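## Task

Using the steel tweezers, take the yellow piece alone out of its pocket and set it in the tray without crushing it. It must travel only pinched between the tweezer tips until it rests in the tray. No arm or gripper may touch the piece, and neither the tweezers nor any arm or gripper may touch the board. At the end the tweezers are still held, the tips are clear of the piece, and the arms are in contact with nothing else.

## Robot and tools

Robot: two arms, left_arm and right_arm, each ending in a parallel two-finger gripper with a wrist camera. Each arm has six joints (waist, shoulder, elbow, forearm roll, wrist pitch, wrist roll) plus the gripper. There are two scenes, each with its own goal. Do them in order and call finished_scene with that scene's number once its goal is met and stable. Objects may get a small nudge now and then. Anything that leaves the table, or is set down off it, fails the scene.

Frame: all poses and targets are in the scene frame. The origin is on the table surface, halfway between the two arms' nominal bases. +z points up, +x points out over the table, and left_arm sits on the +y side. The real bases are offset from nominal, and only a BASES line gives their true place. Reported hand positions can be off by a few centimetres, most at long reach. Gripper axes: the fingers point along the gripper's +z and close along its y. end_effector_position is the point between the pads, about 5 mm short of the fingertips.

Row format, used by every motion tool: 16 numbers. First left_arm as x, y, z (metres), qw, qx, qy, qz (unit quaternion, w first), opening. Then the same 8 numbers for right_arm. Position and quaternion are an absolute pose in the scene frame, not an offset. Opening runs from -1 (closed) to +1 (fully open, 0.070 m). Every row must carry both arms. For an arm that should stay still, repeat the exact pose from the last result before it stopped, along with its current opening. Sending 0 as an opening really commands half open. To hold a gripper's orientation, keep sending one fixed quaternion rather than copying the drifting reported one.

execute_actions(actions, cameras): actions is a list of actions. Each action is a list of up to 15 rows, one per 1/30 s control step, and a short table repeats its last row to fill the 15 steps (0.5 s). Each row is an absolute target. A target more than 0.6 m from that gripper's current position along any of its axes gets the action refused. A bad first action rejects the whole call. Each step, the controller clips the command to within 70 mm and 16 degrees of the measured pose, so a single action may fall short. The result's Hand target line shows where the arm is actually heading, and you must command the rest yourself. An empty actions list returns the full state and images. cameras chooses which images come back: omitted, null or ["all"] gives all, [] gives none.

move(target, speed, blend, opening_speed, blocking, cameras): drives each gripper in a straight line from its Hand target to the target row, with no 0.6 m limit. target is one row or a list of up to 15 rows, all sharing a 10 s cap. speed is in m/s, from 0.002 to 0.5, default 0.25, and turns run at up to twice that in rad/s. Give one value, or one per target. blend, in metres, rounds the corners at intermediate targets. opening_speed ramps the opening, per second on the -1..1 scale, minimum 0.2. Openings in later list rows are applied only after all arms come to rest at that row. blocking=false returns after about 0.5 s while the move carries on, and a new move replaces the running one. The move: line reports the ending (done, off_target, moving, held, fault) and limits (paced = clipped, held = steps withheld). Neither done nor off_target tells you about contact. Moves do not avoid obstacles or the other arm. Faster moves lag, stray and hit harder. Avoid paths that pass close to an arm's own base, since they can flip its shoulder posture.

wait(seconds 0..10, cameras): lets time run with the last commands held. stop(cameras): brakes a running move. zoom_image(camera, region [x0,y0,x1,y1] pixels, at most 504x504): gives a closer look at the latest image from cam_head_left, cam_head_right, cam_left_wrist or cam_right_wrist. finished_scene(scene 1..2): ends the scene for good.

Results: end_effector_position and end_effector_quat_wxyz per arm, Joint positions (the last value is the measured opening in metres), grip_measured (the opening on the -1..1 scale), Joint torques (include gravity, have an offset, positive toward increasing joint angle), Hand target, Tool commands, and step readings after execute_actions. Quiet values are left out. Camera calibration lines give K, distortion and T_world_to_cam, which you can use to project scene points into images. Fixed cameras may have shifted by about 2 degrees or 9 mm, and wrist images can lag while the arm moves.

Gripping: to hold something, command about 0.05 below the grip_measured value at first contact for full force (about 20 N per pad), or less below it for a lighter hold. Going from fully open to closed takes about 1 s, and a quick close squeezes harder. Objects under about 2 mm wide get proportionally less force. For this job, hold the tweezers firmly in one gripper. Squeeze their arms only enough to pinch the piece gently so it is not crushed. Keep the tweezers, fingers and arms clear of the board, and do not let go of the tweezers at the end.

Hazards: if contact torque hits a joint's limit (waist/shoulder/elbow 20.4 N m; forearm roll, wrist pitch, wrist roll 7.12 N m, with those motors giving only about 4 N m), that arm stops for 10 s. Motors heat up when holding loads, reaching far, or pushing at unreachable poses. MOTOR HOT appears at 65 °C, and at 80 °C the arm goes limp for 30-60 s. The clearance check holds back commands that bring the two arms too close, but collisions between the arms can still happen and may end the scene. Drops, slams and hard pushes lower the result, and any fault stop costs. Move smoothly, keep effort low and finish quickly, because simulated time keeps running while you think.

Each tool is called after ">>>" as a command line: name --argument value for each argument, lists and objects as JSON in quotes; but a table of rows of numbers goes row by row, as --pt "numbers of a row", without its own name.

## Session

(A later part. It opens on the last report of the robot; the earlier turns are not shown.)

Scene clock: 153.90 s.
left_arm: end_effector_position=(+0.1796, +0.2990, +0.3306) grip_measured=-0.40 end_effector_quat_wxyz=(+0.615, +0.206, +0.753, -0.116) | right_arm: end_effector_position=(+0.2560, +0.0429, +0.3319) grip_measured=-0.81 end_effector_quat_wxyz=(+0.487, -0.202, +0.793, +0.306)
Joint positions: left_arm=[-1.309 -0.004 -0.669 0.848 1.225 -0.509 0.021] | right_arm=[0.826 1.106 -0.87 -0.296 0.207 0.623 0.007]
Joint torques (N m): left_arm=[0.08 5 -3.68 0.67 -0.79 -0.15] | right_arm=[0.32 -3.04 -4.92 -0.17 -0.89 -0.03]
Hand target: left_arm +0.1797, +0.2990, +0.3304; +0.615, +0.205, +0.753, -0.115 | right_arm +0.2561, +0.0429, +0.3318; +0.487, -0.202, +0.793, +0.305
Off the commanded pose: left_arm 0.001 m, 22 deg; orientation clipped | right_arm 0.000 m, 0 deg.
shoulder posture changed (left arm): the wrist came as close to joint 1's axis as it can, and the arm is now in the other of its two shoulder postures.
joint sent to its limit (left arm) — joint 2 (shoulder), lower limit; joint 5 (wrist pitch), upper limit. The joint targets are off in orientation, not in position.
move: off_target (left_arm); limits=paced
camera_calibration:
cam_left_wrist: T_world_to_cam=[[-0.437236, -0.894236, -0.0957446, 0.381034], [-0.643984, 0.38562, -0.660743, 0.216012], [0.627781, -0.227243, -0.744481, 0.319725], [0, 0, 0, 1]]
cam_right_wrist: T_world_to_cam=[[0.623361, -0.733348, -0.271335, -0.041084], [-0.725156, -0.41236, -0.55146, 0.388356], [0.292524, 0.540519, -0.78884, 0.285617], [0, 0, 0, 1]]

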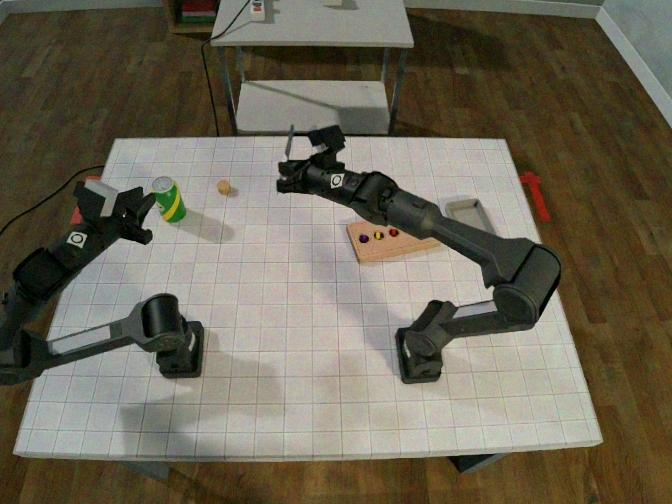

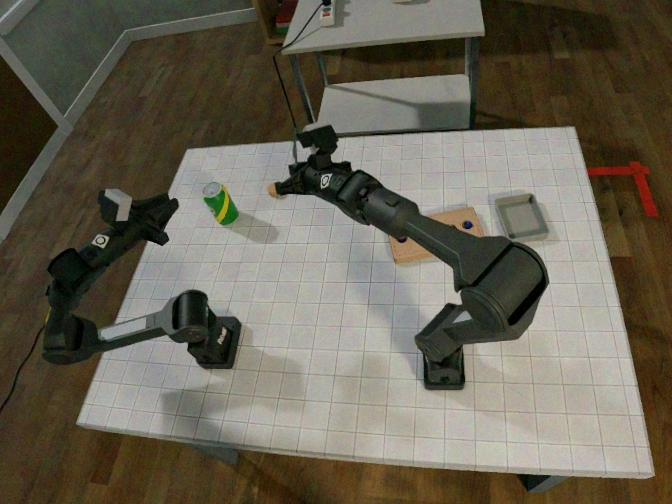

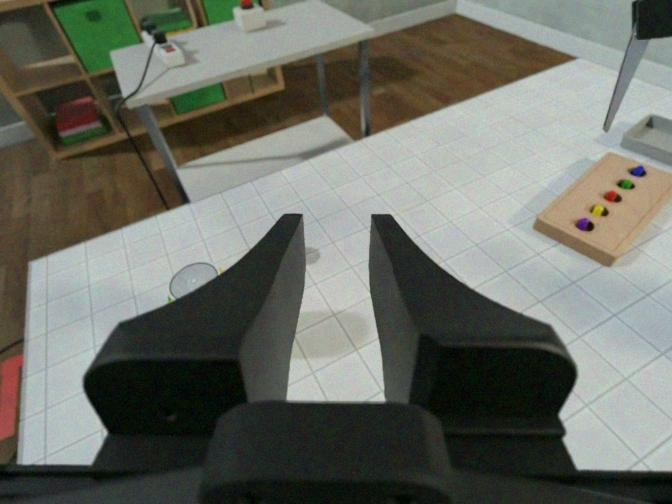

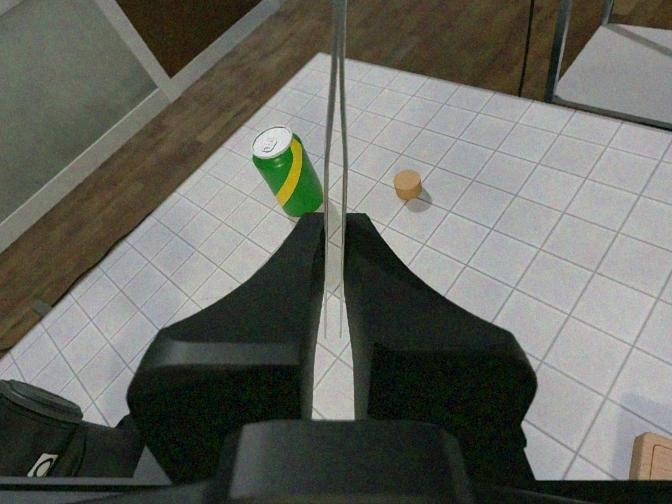

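>>> move --target '[0.32,0.36,0.31,0.5714,-0.0714,0.8161,0.05,-0.4,0.29,-0.09,0.28,0.5455,-0.2031,0.7991,0.1422,-0.82]' --speed 0.15 --cameras '["cam_right_wrist","cam_head_left"]'

>>> move --target '[0.32,0.36,0.31,0.5714,-0.0714,0.8161,0.05,-0.4,0.337,-0.175,0.20,0.5714,-0.0714,0.8161,0.05,-0.82]' --speed 0.12

Scene clock: 163.57 s.
left_arm: end_effector_position=(+0.3200, +0.3599, +0.3102) grip_measured=-0.40 end_effector_quat_wxyz=(+0.571, -0.071, +0.816, +0.050) | right_arm: end_effector_position=(+0.2900, -0.0900, +0.2802) grip_measured=-0.81 end_effector_quat_wxyz=(+0.546, -0.203, +0.800, +0.142)
Joint positions: left_arm=[0.357 0.886 -0.673 -0.763 0.316 0.818 0.021] | right_arm=[0.338 0.915 -0.583 0.715 0.17 -0.745 0.007]
Joint torques (N m): left_arm=[0.05 -0.05 -5.55 -0.16 -0.64 -0.17] | right_arm=[-1.59 -0.28 -4.6 0.18 -0.59 -0.16]
Off the commanded pose: left_arm 0.000 m, 0 deg | right_arm 0.000 m, 0 deg.
shoulder posture changed (left arm): the wrist came as close to joint 1's axis as it can, and the arm is now in the other of its two shoulder postures.
move: done; limits=paced
camera_calibration:
cam_right_wrist: T_world_to_cam=[[0.484099, -0.874935, 0.0117082, -0.22544], [-0.718958, -0.405353, -0.564614, 0.332205], [0.498746, 0.264911, -0.825272, 0.232337], [0, 0, 0, 1]]
Images, in order: cam_head_left, cam_right_wrist.

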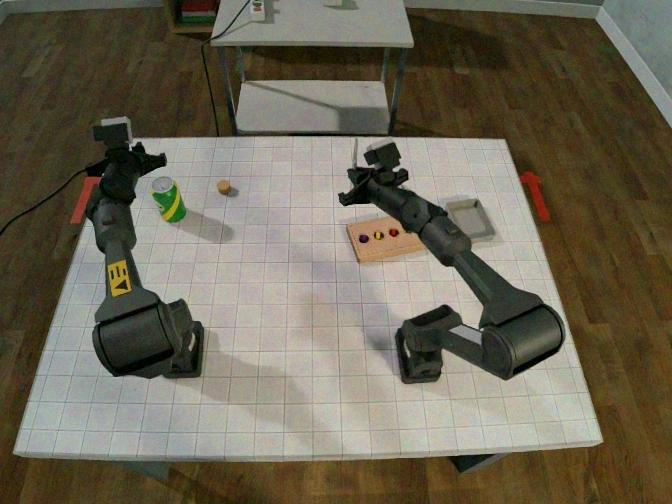

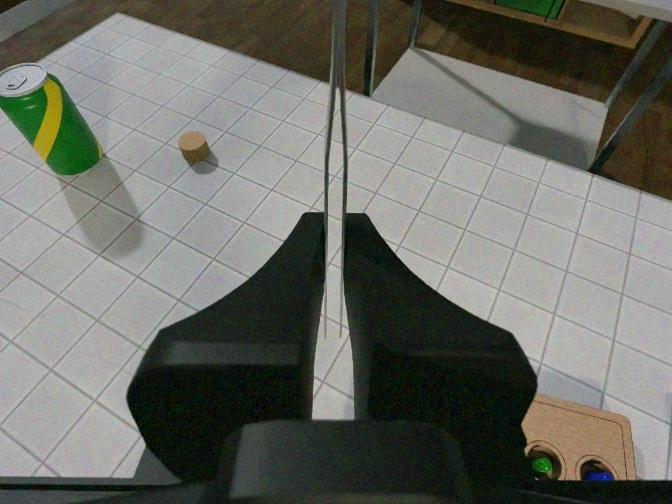

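Scene clock: 166.03 s.
left_arm: end_effector_position=(+0.3200, +0.3600, +0.3103) grip_measured=-0.40 end_effector_quat_wxyz=(+0.572, -0.071, +0.816, +0.050) | right_arm: end_effector_position=(+0.3370, -0.1750, +0.2003) grip_measured=-0.81 end_effector_quat_wxyz=(+0.572, -0.071, +0.816, +0.050)
Joint positions: left_arm=[0.359 0.886 -0.673 -0.77 0.317 0.825 0.021] | right_arm=[0.107 1.156 -0.341 -0.053 -0.38 0.042 0.007]
Joint torques (N m): left_arm=[0.36 -0.06 -5.45 -0.56 -0.58 0.1] | right_arm=[-1.36 -0.86 -3.67 0.03 -1.04 -0.08]
Off the commanded pose: left_arm 0.000 m, 0 deg | right_arm 0.000 m, 0 deg.
move: done
camera_calibration:
cam_left_wrist: T_world_to_cam=[[0.186345, -0.982304, -0.0188032, 0.303292], [-0.814991, -0.143861, -0.561332, 0.484034], [0.548694, 0.119926, -0.827377, 0.156379], [0, 0, 0, 1]]
cam_right_wrist: T_world_to_cam=[[0.176845, -0.98408, 0.0176965, -0.238398], [-0.797975, -0.153879, -0.582715, 0.360755], [0.576162, 0.0889287, -0.812484, 0.106018], [0, 0, 0, 1]]

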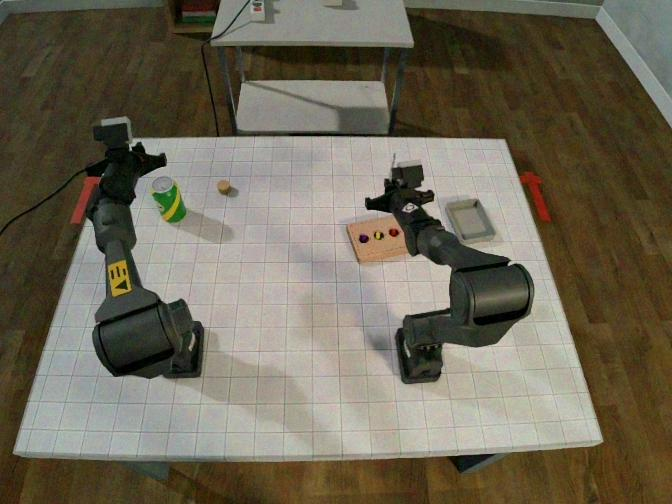

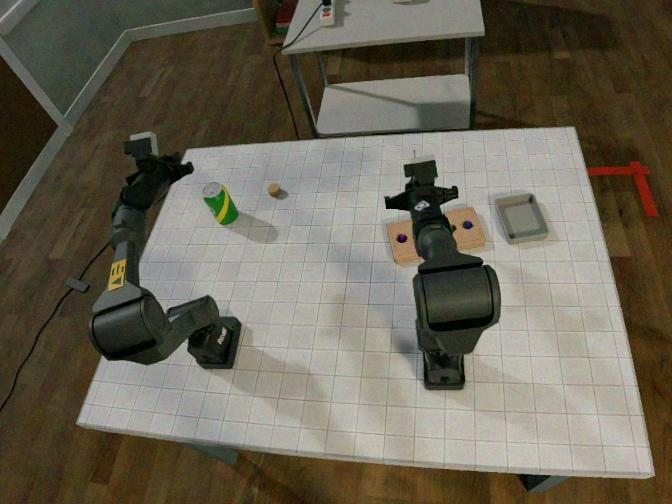

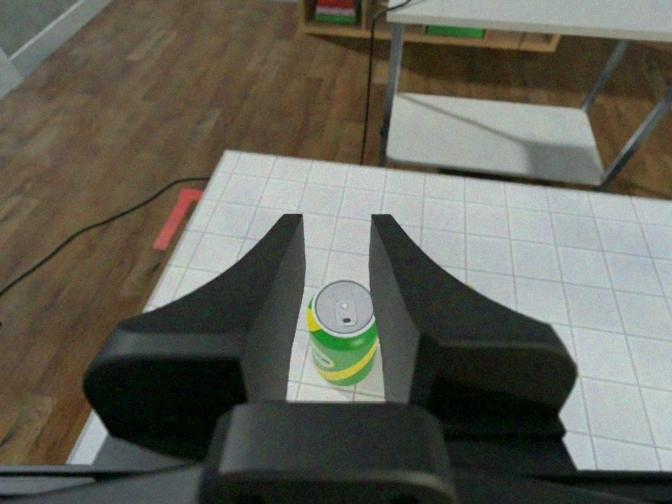

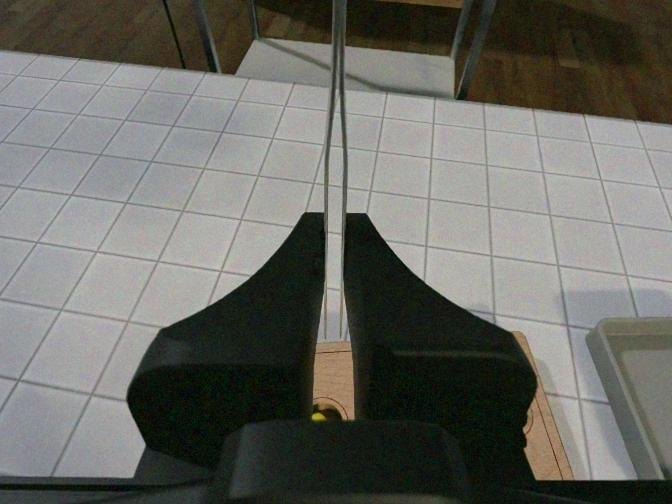

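>>> move --pt "0.28 0.18 0.26 0.595 0.16 0.773 -0.15 -0.4 0.337 -0.175 0.20 0.5714 -0.0714 0.8161 0.05 -0.82" --pt "0.23 0.003 0.20 0.6124 0.3536 0.6124 -0.3536 -0.4 0.337 -0.175 0.20 0.5714 -0.0714 0.8161 0.05 -0.82" --speed 0.15 --blend 0.03

Scene clock: 173.17 s.
left_arm: end_effector_position=(+0.2300, +0.0031, +0.2007) grip_measured=-0.40 end_effector_quat_wxyz=(+0.422, +0.476, +0.692, -0.341) | right_arm: end_effector_position=(+0.3370, -0.1749, +0.2003) grip_measured=-0.81 end_effector_quat_wxyz=(+0.572, -0.072, +0.816, +0.050)
Joint positions: left_arm=[-0.563 1.324 -0.54 -1.737 0.697 2.084 0.021] | right_arm=[0.107 1.156 -0.341 -0.054 -0.38 0.043 0.007]
Joint torques (N m): left_arm=[0.2 -3.27 -5.13 -0.6 0.83 0.12] | right_arm=[-1.64 -1.01 -3.82 -0.09 -1.03 0.05]
Hand target: left_arm +0.2301, +0.0032, +0.2004; +0.421, +0.475, +0.693, -0.342 | right_arm +0.3370, -0.1750, +0.2000; +0.571, -0.071, +0.816, +0.050
Off the commanded pose: left_arm 0.001 m, 28 deg; orientation clipped | right_arm 0.000 m, 0 deg.
joint sent to its limit (left arm) — joint 4 (forearm roll), lower limit; joint 6 (wrist roll), upper limit. The joint targets are off in orientation, not in position.
move: off_target (left_arm); limits=paced
camera_calibration:
cam_left_wrist: T_world_to_cam=[[-0.944032, -0.32575, 0.0518679, 0.211232], [-0.307582, 0.81254, -0.495149, 0.164834], [0.11915, -0.48339, -0.867258, 0.266534], [0, 0, 0, 1]]
cam_right_wrist: T_world_to_cam=[[0.177124, -0.984033, 0.0175274, -0.238378], [-0.797956, -0.154009, -0.582707, 0.360722], [0.576102, 0.089225, -0.812494, 0.106092], [0, 0, 0, 1]]

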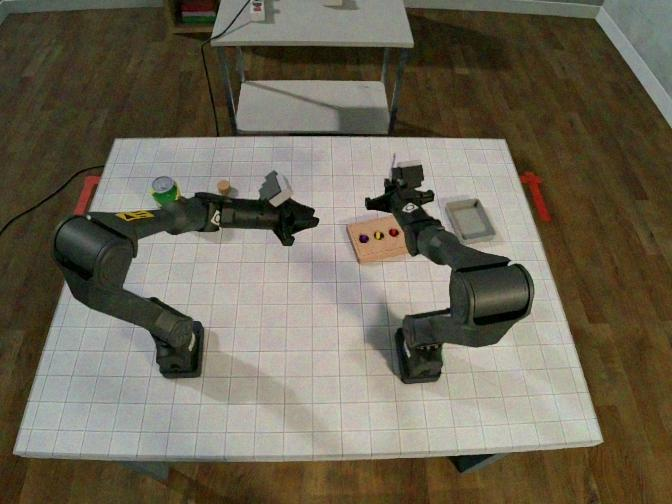

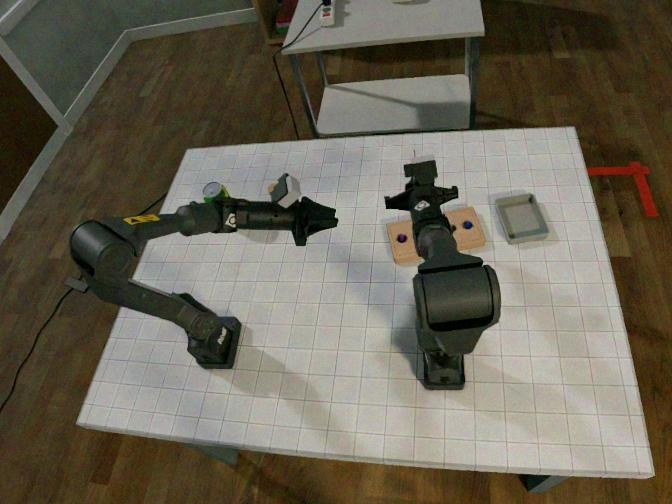

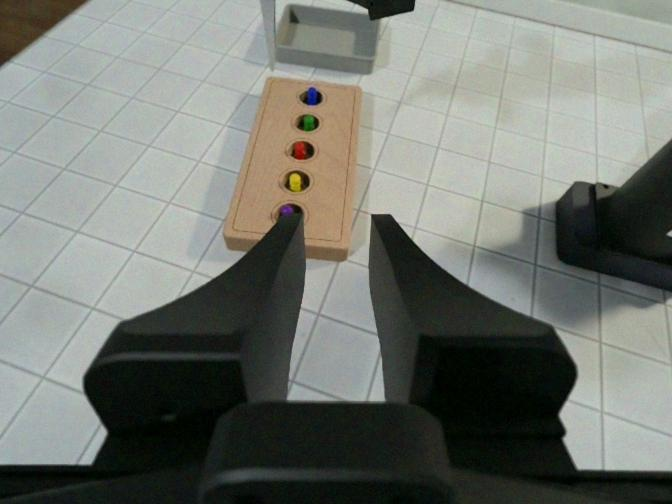

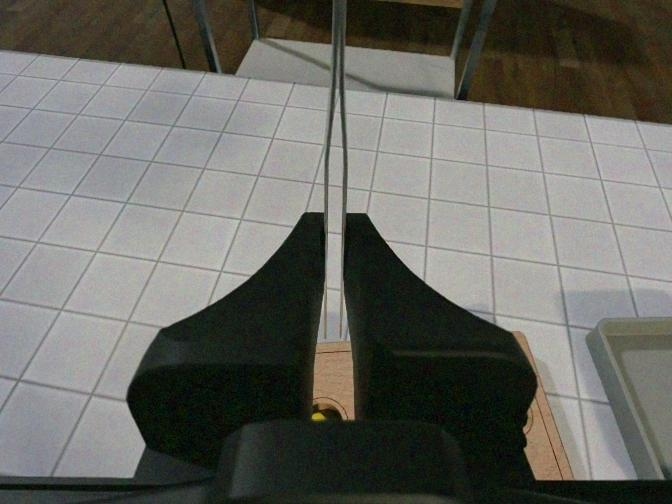

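>>> zoom_image --camera "cam_left_wrist" --region '[220, 0, 380, 240]'

>>> zoom_image --camera "cam_head_left" --region '[330, 140, 450, 270]'

Scaled by 2.100 from the camera's 672x504 image, which has a finer 960x720 frame.

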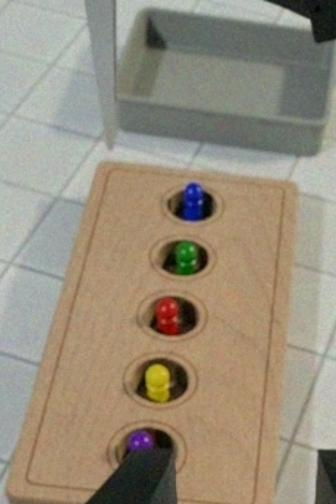

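Scaled by 3.877 from the camera's 672x504 image, which has a finer 960x720 frame.

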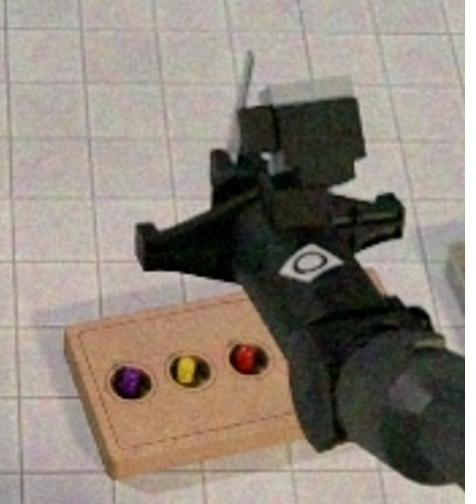

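>>> move --target '[0.2301,0.0032,0.2004,0.421,0.475,0.693,-0.342,-0.4,0.322,-0.169,0.145,0.6065,-0.0691,0.7904,0.0531,-0.82]' --speed 0.08 --cameras '["cam_left_wrist","cam_right_wrist"]'

>>> zoom_image --camera "cam_left_wrist" --region '[230, 30, 370, 240]'

>>> zoom_image --camera "cam_right_wrist" --region '[260, 200, 410, 430]'

Scene clock: 177.83 s.
left_arm: end_effector_position=(+0.2301, +0.0032, +0.2004) grip_measured=-0.40 end_effector_quat_wxyz=(+0.421, +0.475, +0.693, -0.342) | right_arm: end_effector_position=(+0.3222, -0.1688, +0.1451) grip_measured=-0.81 end_effector_quat_wxyz=(+0.607, -0.069, +0.790, +0.053)
Joint positions: left_arm=[-0.563 1.325 -0.54 -1.736 0.698 2.083 0.021] | right_arm=[0.184 1.483 -0.105 0.063 -1.029 -0.018 0.007]
Joint torques (N m): left_arm=[0.17 -3.36 -6.18 -0.53 0.89 -0.15] | right_arm=[0.28 -2.51 -2.04 0.07 -0.84 0.07]
Off the commanded pose: left_arm 0.000 m, 0 deg | right_arm 0.000 m, 0 deg.
move: done
camera_calibration:
cam_left_wrist: T_world_to_cam=[[-0.943791, -0.32612, 0.0538979, 0.210874], [-0.308964, 0.812416, -0.494492, 0.164825], [0.117476, -0.483349, -0.86751, 0.26677], [0, 0, 0, 1]]
cam_right_wrist: T_world_to_cam=[[0.175857, -0.984262, 0.0173771, -0.228416], [-0.744808, -0.144575, -0.651429, 0.312136], [0.643689, 0.101616, -0.758511, 0.0417063], [0, 0, 0, 1]]
Images, in order: cam_left_wrist, cam_right_wrist.

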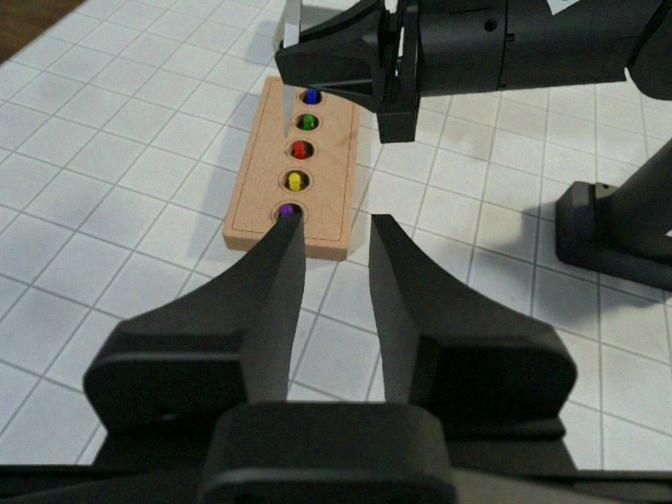

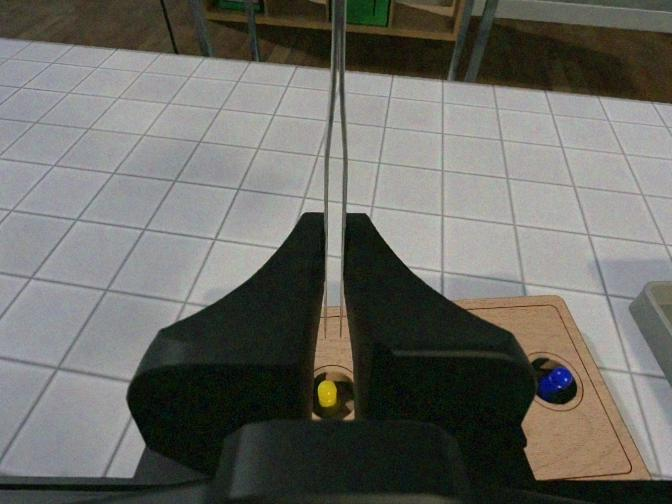

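Scaled by 2.400 from the camera's 672x504 image, which has a finer 960x720 frame.

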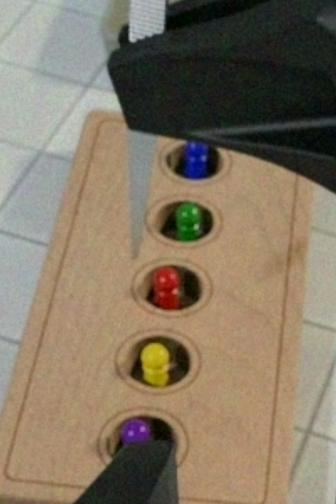

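Scaled by 2.191 from the camera's 672x504 image, which has a finer 960x720 frame.

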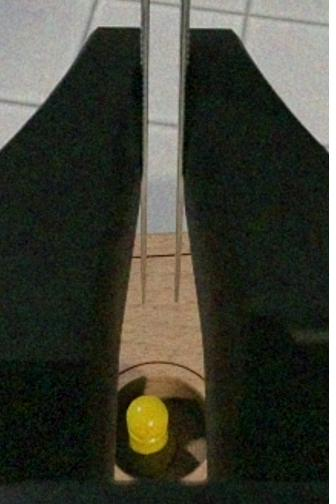

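>>> move --target '[0.2301,0.0032,0.2004,0.421,0.475,0.693,-0.342,-0.4,0.322,-0.167,0.12,0.5714,-0.0714,0.8161,0.05,-0.82]' --speed 0.05 --cameras '["cam_left_wrist","cam_right_wrist"]'

>>> zoom_image --camera "cam_left_wrist" --region '[230, 30, 370, 240]'

>>> zoom_image --camera "cam_right_wrist" --region '[260, 200, 410, 430]'

Scene clock: 182.13 s.
left_arm: end_effector_position=(+0.2301, +0.0032, +0.2004) grip_measured=-0.40 end_effector_quat_wxyz=(+0.421, +0.475, +0.693, -0.342) | right_arm: end_effector_position=(+0.3219, -0.1670, +0.1198) grip_measured=-0.81 end_effector_quat_wxyz=(+0.571, -0.072, +0.816, +0.050)
Joint positions: left_arm=[-0.563 1.325 -0.54 -1.736 0.698 2.083 0.021] | right_arm=[0.199 1.553 -0.117 0.079 -1 -0.019 0.007]
Joint torques (N m): left_arm=[0.06 -3.34 -5.5 -0.57 0.8 -0.13] | right_arm=[0.4 -2.38 -2.45 0.09 -0.94 -0.09]
Off the commanded pose: left_arm 0.000 m, 0 deg | right_arm 0.000 m, 0 deg.
move: done
camera_calibration:
cam_left_wrist: T_world_to_cam=[[-0.943791, -0.32612, 0.0538979, 0.210874], [-0.308964, 0.812416, -0.494492, 0.164825], [0.117476, -0.483349, -0.86751, 0.26677], [0, 0, 0, 1]]
cam_right_wrist: T_world_to_cam=[[0.177266, -0.984007, 0.0175513, -0.226503], [-0.798663, -0.154252, -0.581674, 0.303021], [0.575078, 0.0890933, -0.813233, 0.0490508], [0, 0, 0, 1]]
Images, in order: cam_left_wrist, cam_right_wrist.

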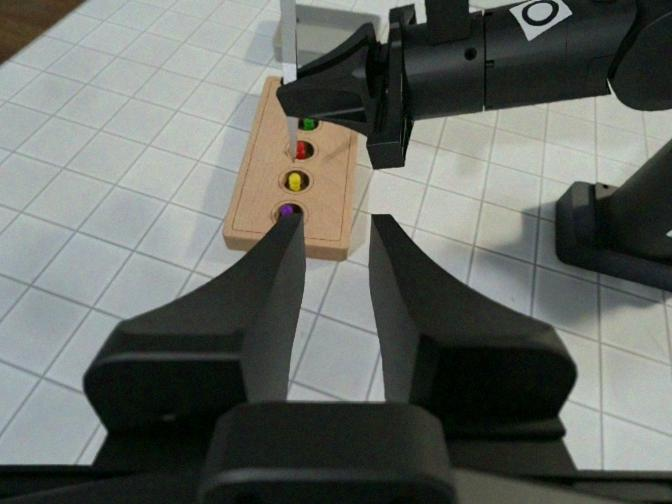

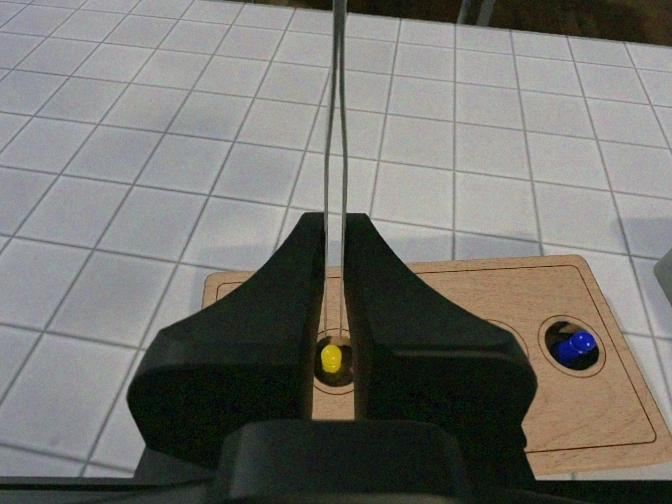

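Scaled by 2.400 from the camera's 672x504 image, which has a finer 960x720 frame.

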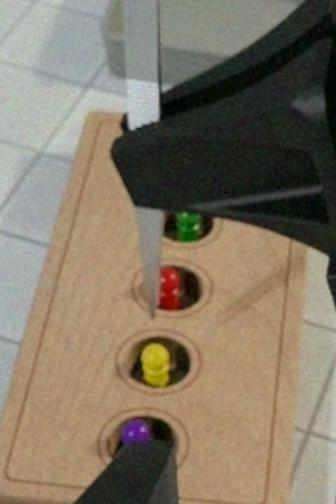

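Scaled by 2.191 from the camera's 672x504 image, which has a finer 960x720 frame.

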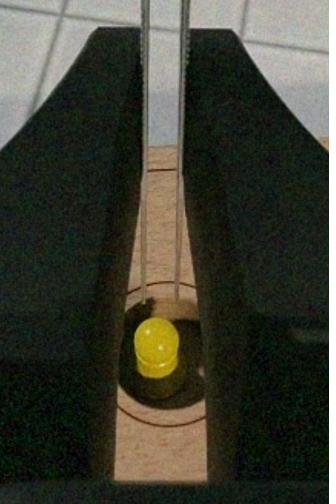

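>>> execute_actions --actions '[]'

>>> zoom_image --camera "cam_left_wrist" --region '[240, 100, 360, 220]'

>>> zoom_image --camera "cam_right_wrist" --region '[270, 280, 390, 400]'

Scene clock: 185.27 s.
left_arm: end_effector_position=(+0.2301, +0.0032, +0.2004) grip_measured=-0.40 end_effector_quat_wxyz=(+0.421, +0.475, +0.693, -0.342) | right_arm: end_effector_position=(+0.3219, -0.1670, +0.1198) grip_measured=-0.81 end_effector_quat_wxyz=(+0.571, -0.072, +0.816, +0.050)
Joint positions: left_arm=[-0.563 1.325 -0.54 -1.736 0.698 2.083 0.021] | right_arm=[0.199 1.553 -0.117 0.079 -1 -0.019 0.007]
Joint torques (N m): left_arm=[0.21 -3.47 -4.7 -0.61 0.75 -0.12] | right_arm=[-0.58 -3.56 -1.91 -0.14 -1.04 0]
Motor temperatures (°C): left_arm=[25 34 27 32 28 29] | right_arm=[26 28 28 24 28 28]
Hand target: left_arm +0.2301, +0.0032, +0.2004; +0.421, +0.475, +0.693, -0.342 | right_arm +0.3220, -0.1670, +0.1200; +0.571, -0.071, +0.816, +0.050
Tool commands: left_gripper/opening=-0.4 right_gripper/opening=-0.82
Off the commanded pose: left_arm 0.000 m, 0 deg | right_arm 0.000 m, 0 deg.
camera_calibration:
cam_left_wrist: T_world_to_cam=[[-0.943791, -0.32612, 0.0538979, 0.210874], [-0.308964, 0.812416, -0.494492, 0.164825], [0.117476, -0.483349, -0.86751, 0.26677], [0, 0, 0, 1]] pos_world=[0.218606, 0.0638065, 0.301565]
cam_right_wrist: T_world_to_cam=[[0.177266, -0.984007, 0.0175513, -0.226503], [-0.798663, -0.154252, -0.581674, 0.303021], [0.575078, 0.0890933, -0.813233, 0.0490508], [0, 0, 0, 1]] pos_world=[0.253955, -0.180509, 0.220124]

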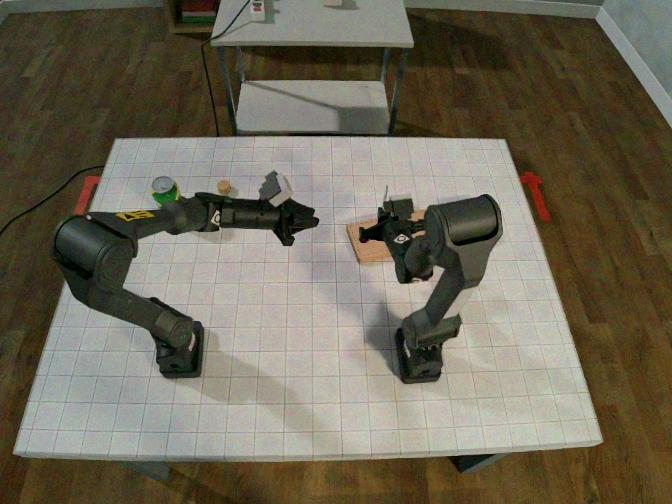

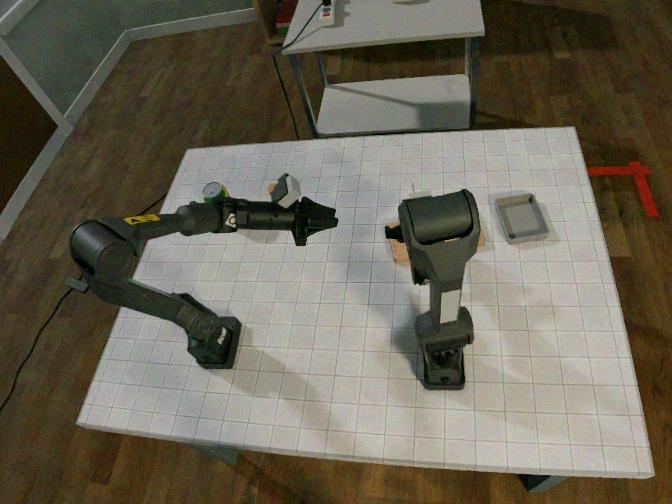

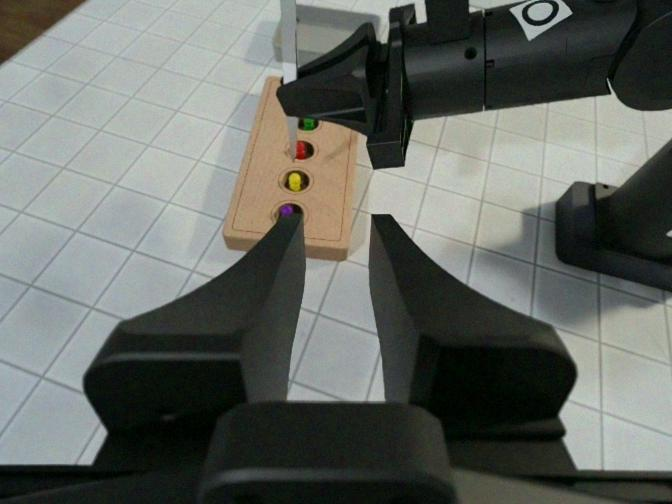

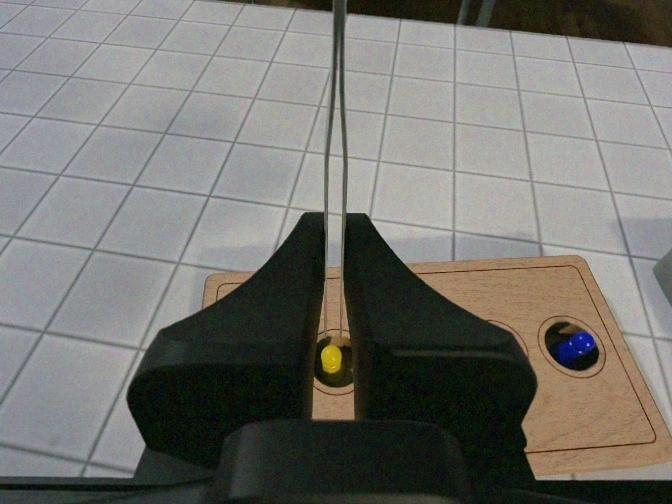

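Scaled by 4.200 from the camera's 672x504 image, which has a finer 960x720 frame.

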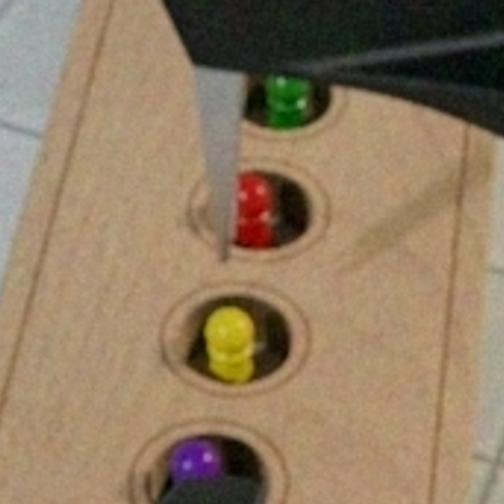

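Scaled by 4.200 from the camera's 672x504 image, which has a finer 960x720 frame.

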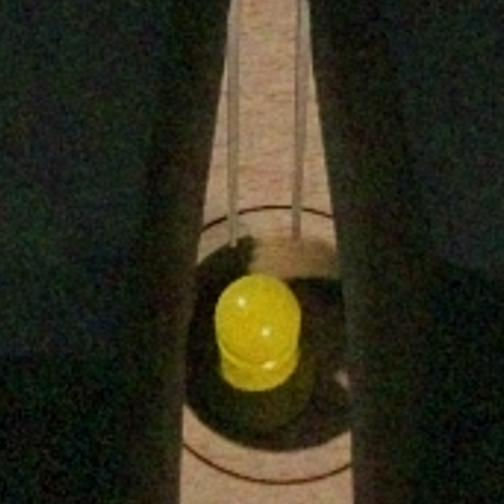

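>>> move --target '[0.2301,0.0032,0.2004,0.421,0.475,0.693,-0.342,-0.4,0.3212,-0.1663,0.12,0.5714,-0.0714,0.8161,0.05,-0.68]' --speed 0.03 --opening_speed 0.3 --cameras '["cam_left_wrist","cam_right_wrist"]'

>>> zoom_image --camera "cam_left_wrist" --region '[240, 100, 360, 220]'

>>> zoom_image --camera "cam_right_wrist" --region '[270, 280, 390, 400]'

Scene clock: 188.67 s.
left_arm: end_effector_position=(+0.2301, +0.0032, +0.2004) grip_measured=-0.40 end_effector_quat_wxyz=(+0.421, +0.475, +0.693, -0.342) | right_arm: end_effector_position=(+0.3212, -0.1662, +0.1198) grip_measured=-0.68 end_effector_quat_wxyz=(+0.571, -0.072, +0.816, +0.050)
Joint positions: left_arm=[-0.563 1.325 -0.54 -1.736 0.698 2.083 0.021] | right_arm=[0.207 1.551 -0.115 0.087 -1 -0.02 0.011]
Joint torques (N m): left_arm=[0.21 -3.52 -4.6 -0.61 0.64 -0.07] | right_arm=[0.49 -3.41 -1.64 0.1 -1.07 -0.09]
Off the commanded pose: left_arm 0.000 m, 0 deg | right_arm 0.000 m, 0 deg.
move: done
camera_calibration:
cam_left_wrist: T_world_to_cam=[[-0.943791, -0.32612, 0.0538979, 0.210874], [-0.308964, 0.812416, -0.494492, 0.164825], [0.117476, -0.483349, -0.86751, 0.26677], [0, 0, 0, 1]]
cam_right_wrist: T_world_to_cam=[[0.177509, -0.983964, 0.0174746, -0.2257], [-0.79874, -0.154422, -0.581522, 0.302538], [0.574895, 0.0892677, -0.813343, 0.0495203], [0, 0, 0, 1]]
Images, in order: cam_left_wrist, cam_right_wrist.

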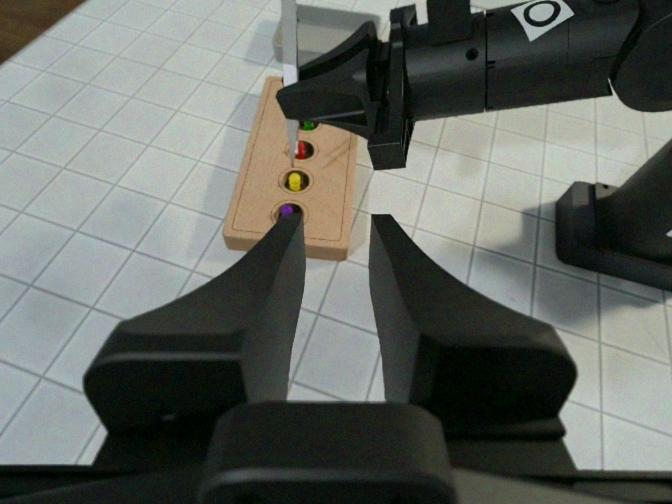

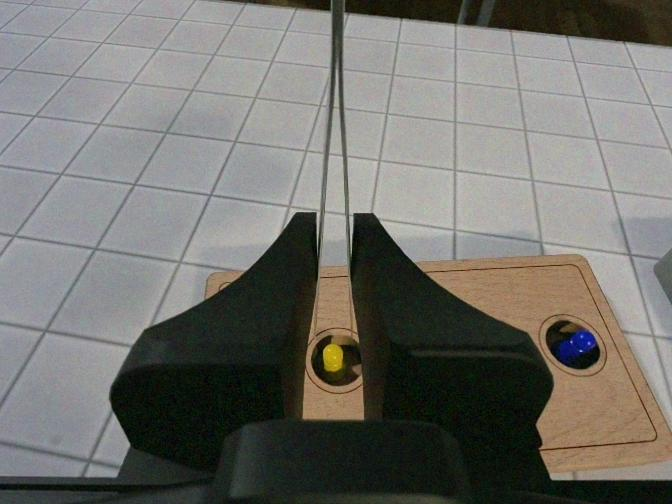

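Scaled by 4.200 from the camera's 672x504 image, which has a finer 960x720 frame.

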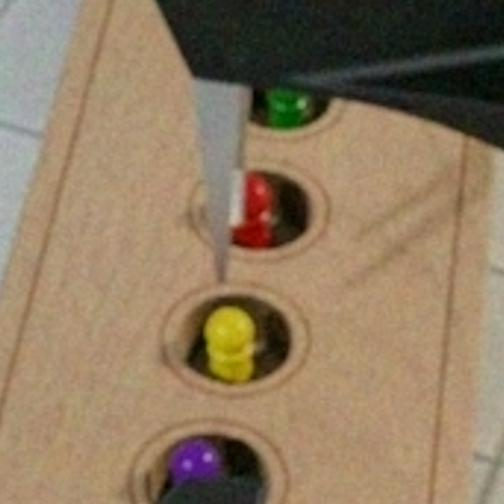

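Scaled by 4.200 from the camera's 672x504 image, which has a finer 960x720 frame.

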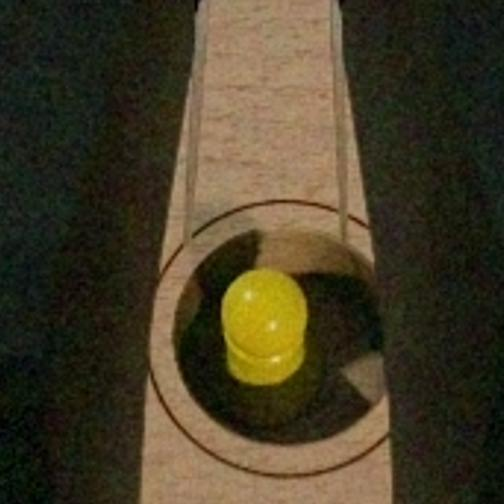

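>>> move --target '[0.2301,0.0032,0.2004,0.421,0.475,0.693,-0.342,-0.4,0.3212,-0.1663,0.109,0.5714,-0.0714,0.8161,0.05,-0.68]' --speed 0.03 --cameras '["cam_left_wrist","cam_right_wrist"]'

>>> zoom_image --camera "cam_left_wrist" --region '[260, 130, 330, 200]'

>>> zoom_image --camera "cam_right_wrist" --region '[270, 280, 390, 400]'

Scene clock: 190.43 s.
left_arm: end_effector_position=(+0.2301, +0.0032, +0.2004) grip_measured=-0.40 end_effector_quat_wxyz=(+0.421, +0.475, +0.693, -0.342) | right_arm: end_effector_position=(+0.3214, -0.1664, +0.1091) grip_measured=-0.68 end_effector_quat_wxyz=(+0.572, -0.071, +0.816, +0.050)
Joint positions: left_arm=[-0.563 1.325 -0.54 -1.736 0.698 2.083 0.021] | right_arm=[0.207 1.644 -0.101 0.083 -1.107 -0.011 0.011]
Joint torques (N m): left_arm=[0.16 -3.41 -4.51 -0.63 0.62 -0.05] | right_arm=[0.27 -2.66 -1.52 -0.12 -0.89 0.03]
Off the commanded pose: left_arm 0.000 m, 0 deg | right_arm 0.000 m, 0 deg.
move: done
camera_calibration:
cam_left_wrist: T_world_to_cam=[[-0.943791, -0.32612, 0.0538979, 0.210874], [-0.308964, 0.812416, -0.494492, 0.164825], [0.117476, -0.483349, -0.86751, 0.26677], [0, 0, 0, 1]]
cam_right_wrist: T_world_to_cam=[[0.176608, -0.984119, 0.0178698, -0.225505], [-0.797965, -0.153783, -0.582755, 0.296445], [0.576248, 0.0886595, -0.812451, 0.0400836], [0, 0, 0, 1]]
Images, in order: cam_left_wrist, cam_right_wrist.

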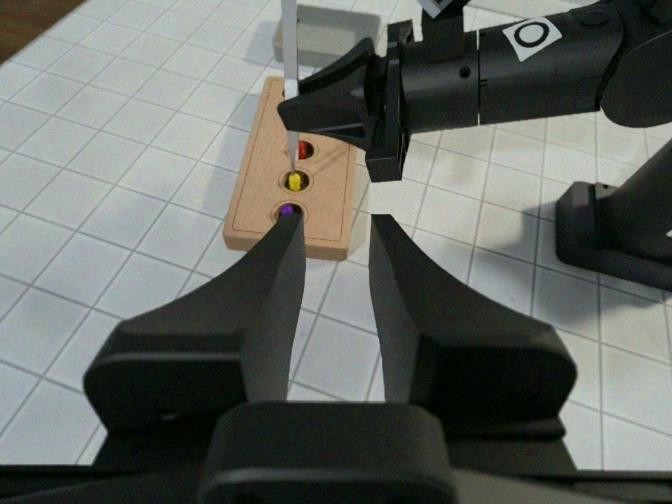

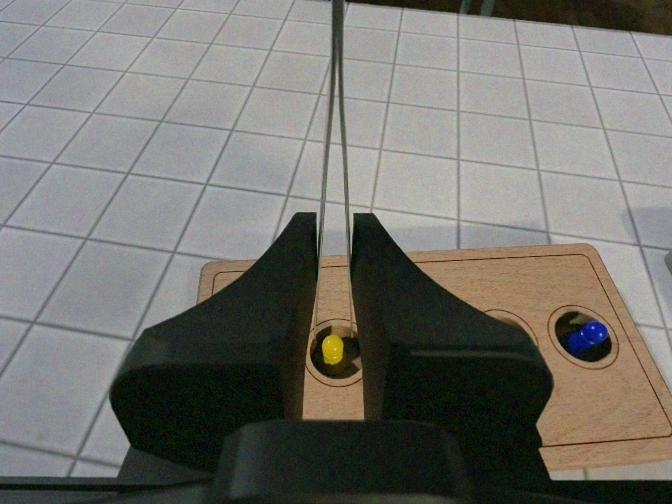

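Scaled by 7.200 from the camera's 672x504 image, which has a finer 960x720 frame.

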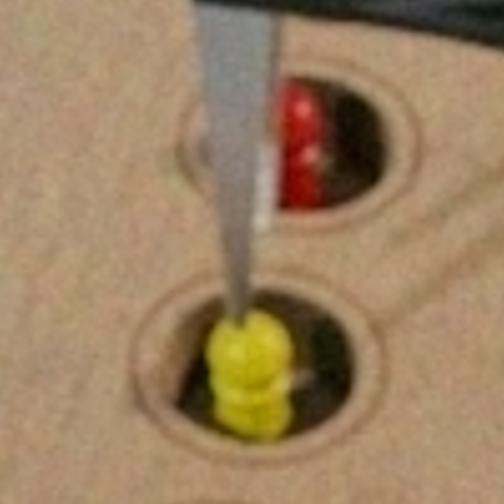

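Scaled by 4.200 from the camera's 672x504 image, which has a finer 960x720 frame.

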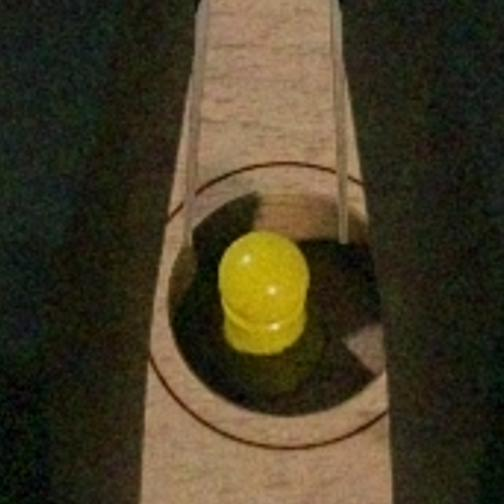

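>>> move --target '[0.2301,0.0032,0.2004,0.421,0.475,0.693,-0.342,-0.4,0.3212,-0.1663,0.101,0.5714,-0.0714,0.8161,0.05,-0.68]' --speed 0.03 --cameras '["cam_left_wrist","cam_right_wrist"]'

>>> zoom_image --camera "cam_left_wrist" --region '[260, 130, 330, 200]'

>>> zoom_image --camera "cam_right_wrist" --region '[290, 300, 370, 380]'

Scene clock: 192.33 s.
left_arm: end_effector_position=(+0.2301, +0.0032, +0.2004) grip_measured=-0.40 end_effector_quat_wxyz=(+0.421, +0.475, +0.693, -0.342) | right_arm: end_effector_position=(+0.3212, -0.1664, +0.1010) grip_measured=-0.68 end_effector_quat_wxyz=(+0.571, -0.071, +0.816, +0.050)
Joint positions: left_arm=[-0.563 1.325 -0.54 -1.736 0.698 2.083 0.021] | right_arm=[0.207 1.713 -0.093 0.081 -1.185 -0.004 0.011]
Joint torques (N m): left_arm=[0.08 -3.75 -4.8 -0.68 0.61 -0.03] | right_arm=[-0.09 -2.85 -1 -0.1 -0.95 0.05]
Off the commanded pose: left_arm 0.000 m, 0 deg | right_arm 0.000 m, 0 deg.
move: done
camera_calibration:
cam_left_wrist: T_world_to_cam=[[-0.943791, -0.32612, 0.0538979, 0.210874], [-0.308964, 0.812416, -0.494492, 0.164825], [0.117476, -0.483349, -0.86751, 0.26677], [0, 0, 0, 1]]
cam_right_wrist: T_world_to_cam=[[0.176454, -0.984149, 0.0177243, -0.225333], [-0.798245, -0.153611, -0.582416, 0.291704], [0.575907, 0.0886213, -0.812698, 0.0337233], [0, 0, 0, 1]]
Images, in order: cam_left_wrist, cam_right_wrist.

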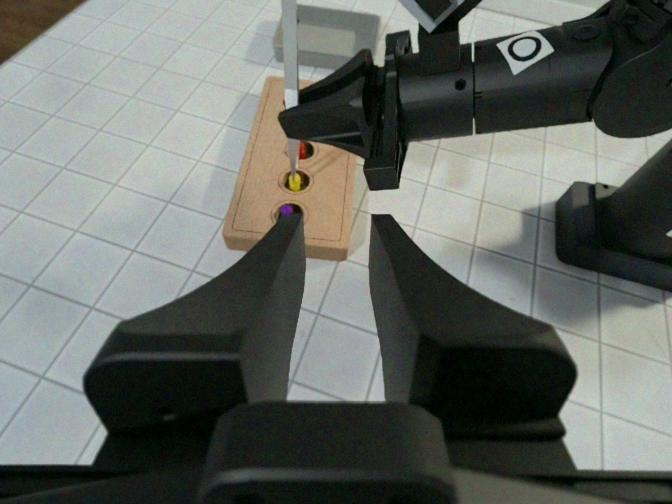

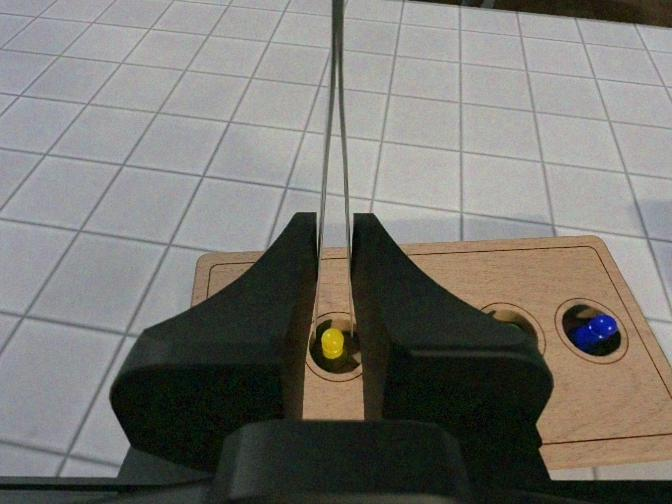

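Scaled by 7.200 from the camera's 672x504 image, which has a finer 960x720 frame.

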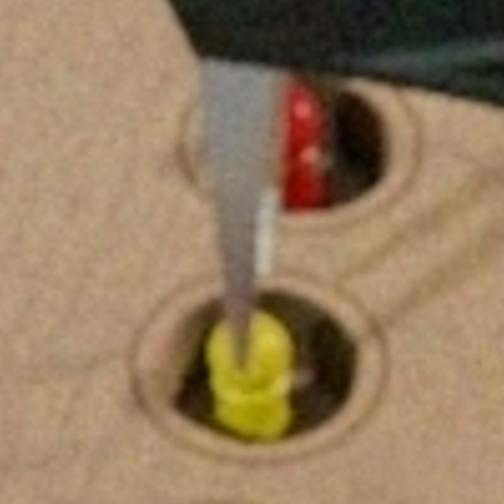

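Scaled by 6.300 from the camera's 672x504 image, which has a finer 960x720 frame.

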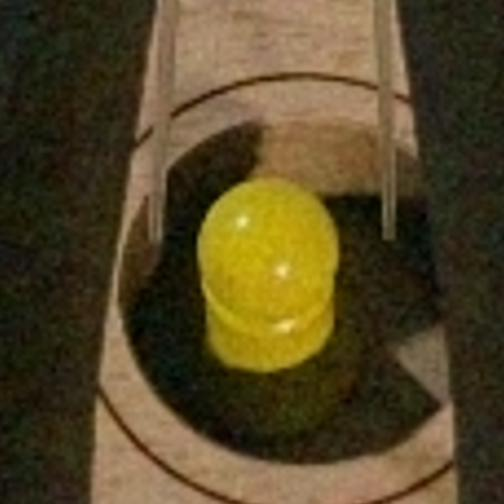

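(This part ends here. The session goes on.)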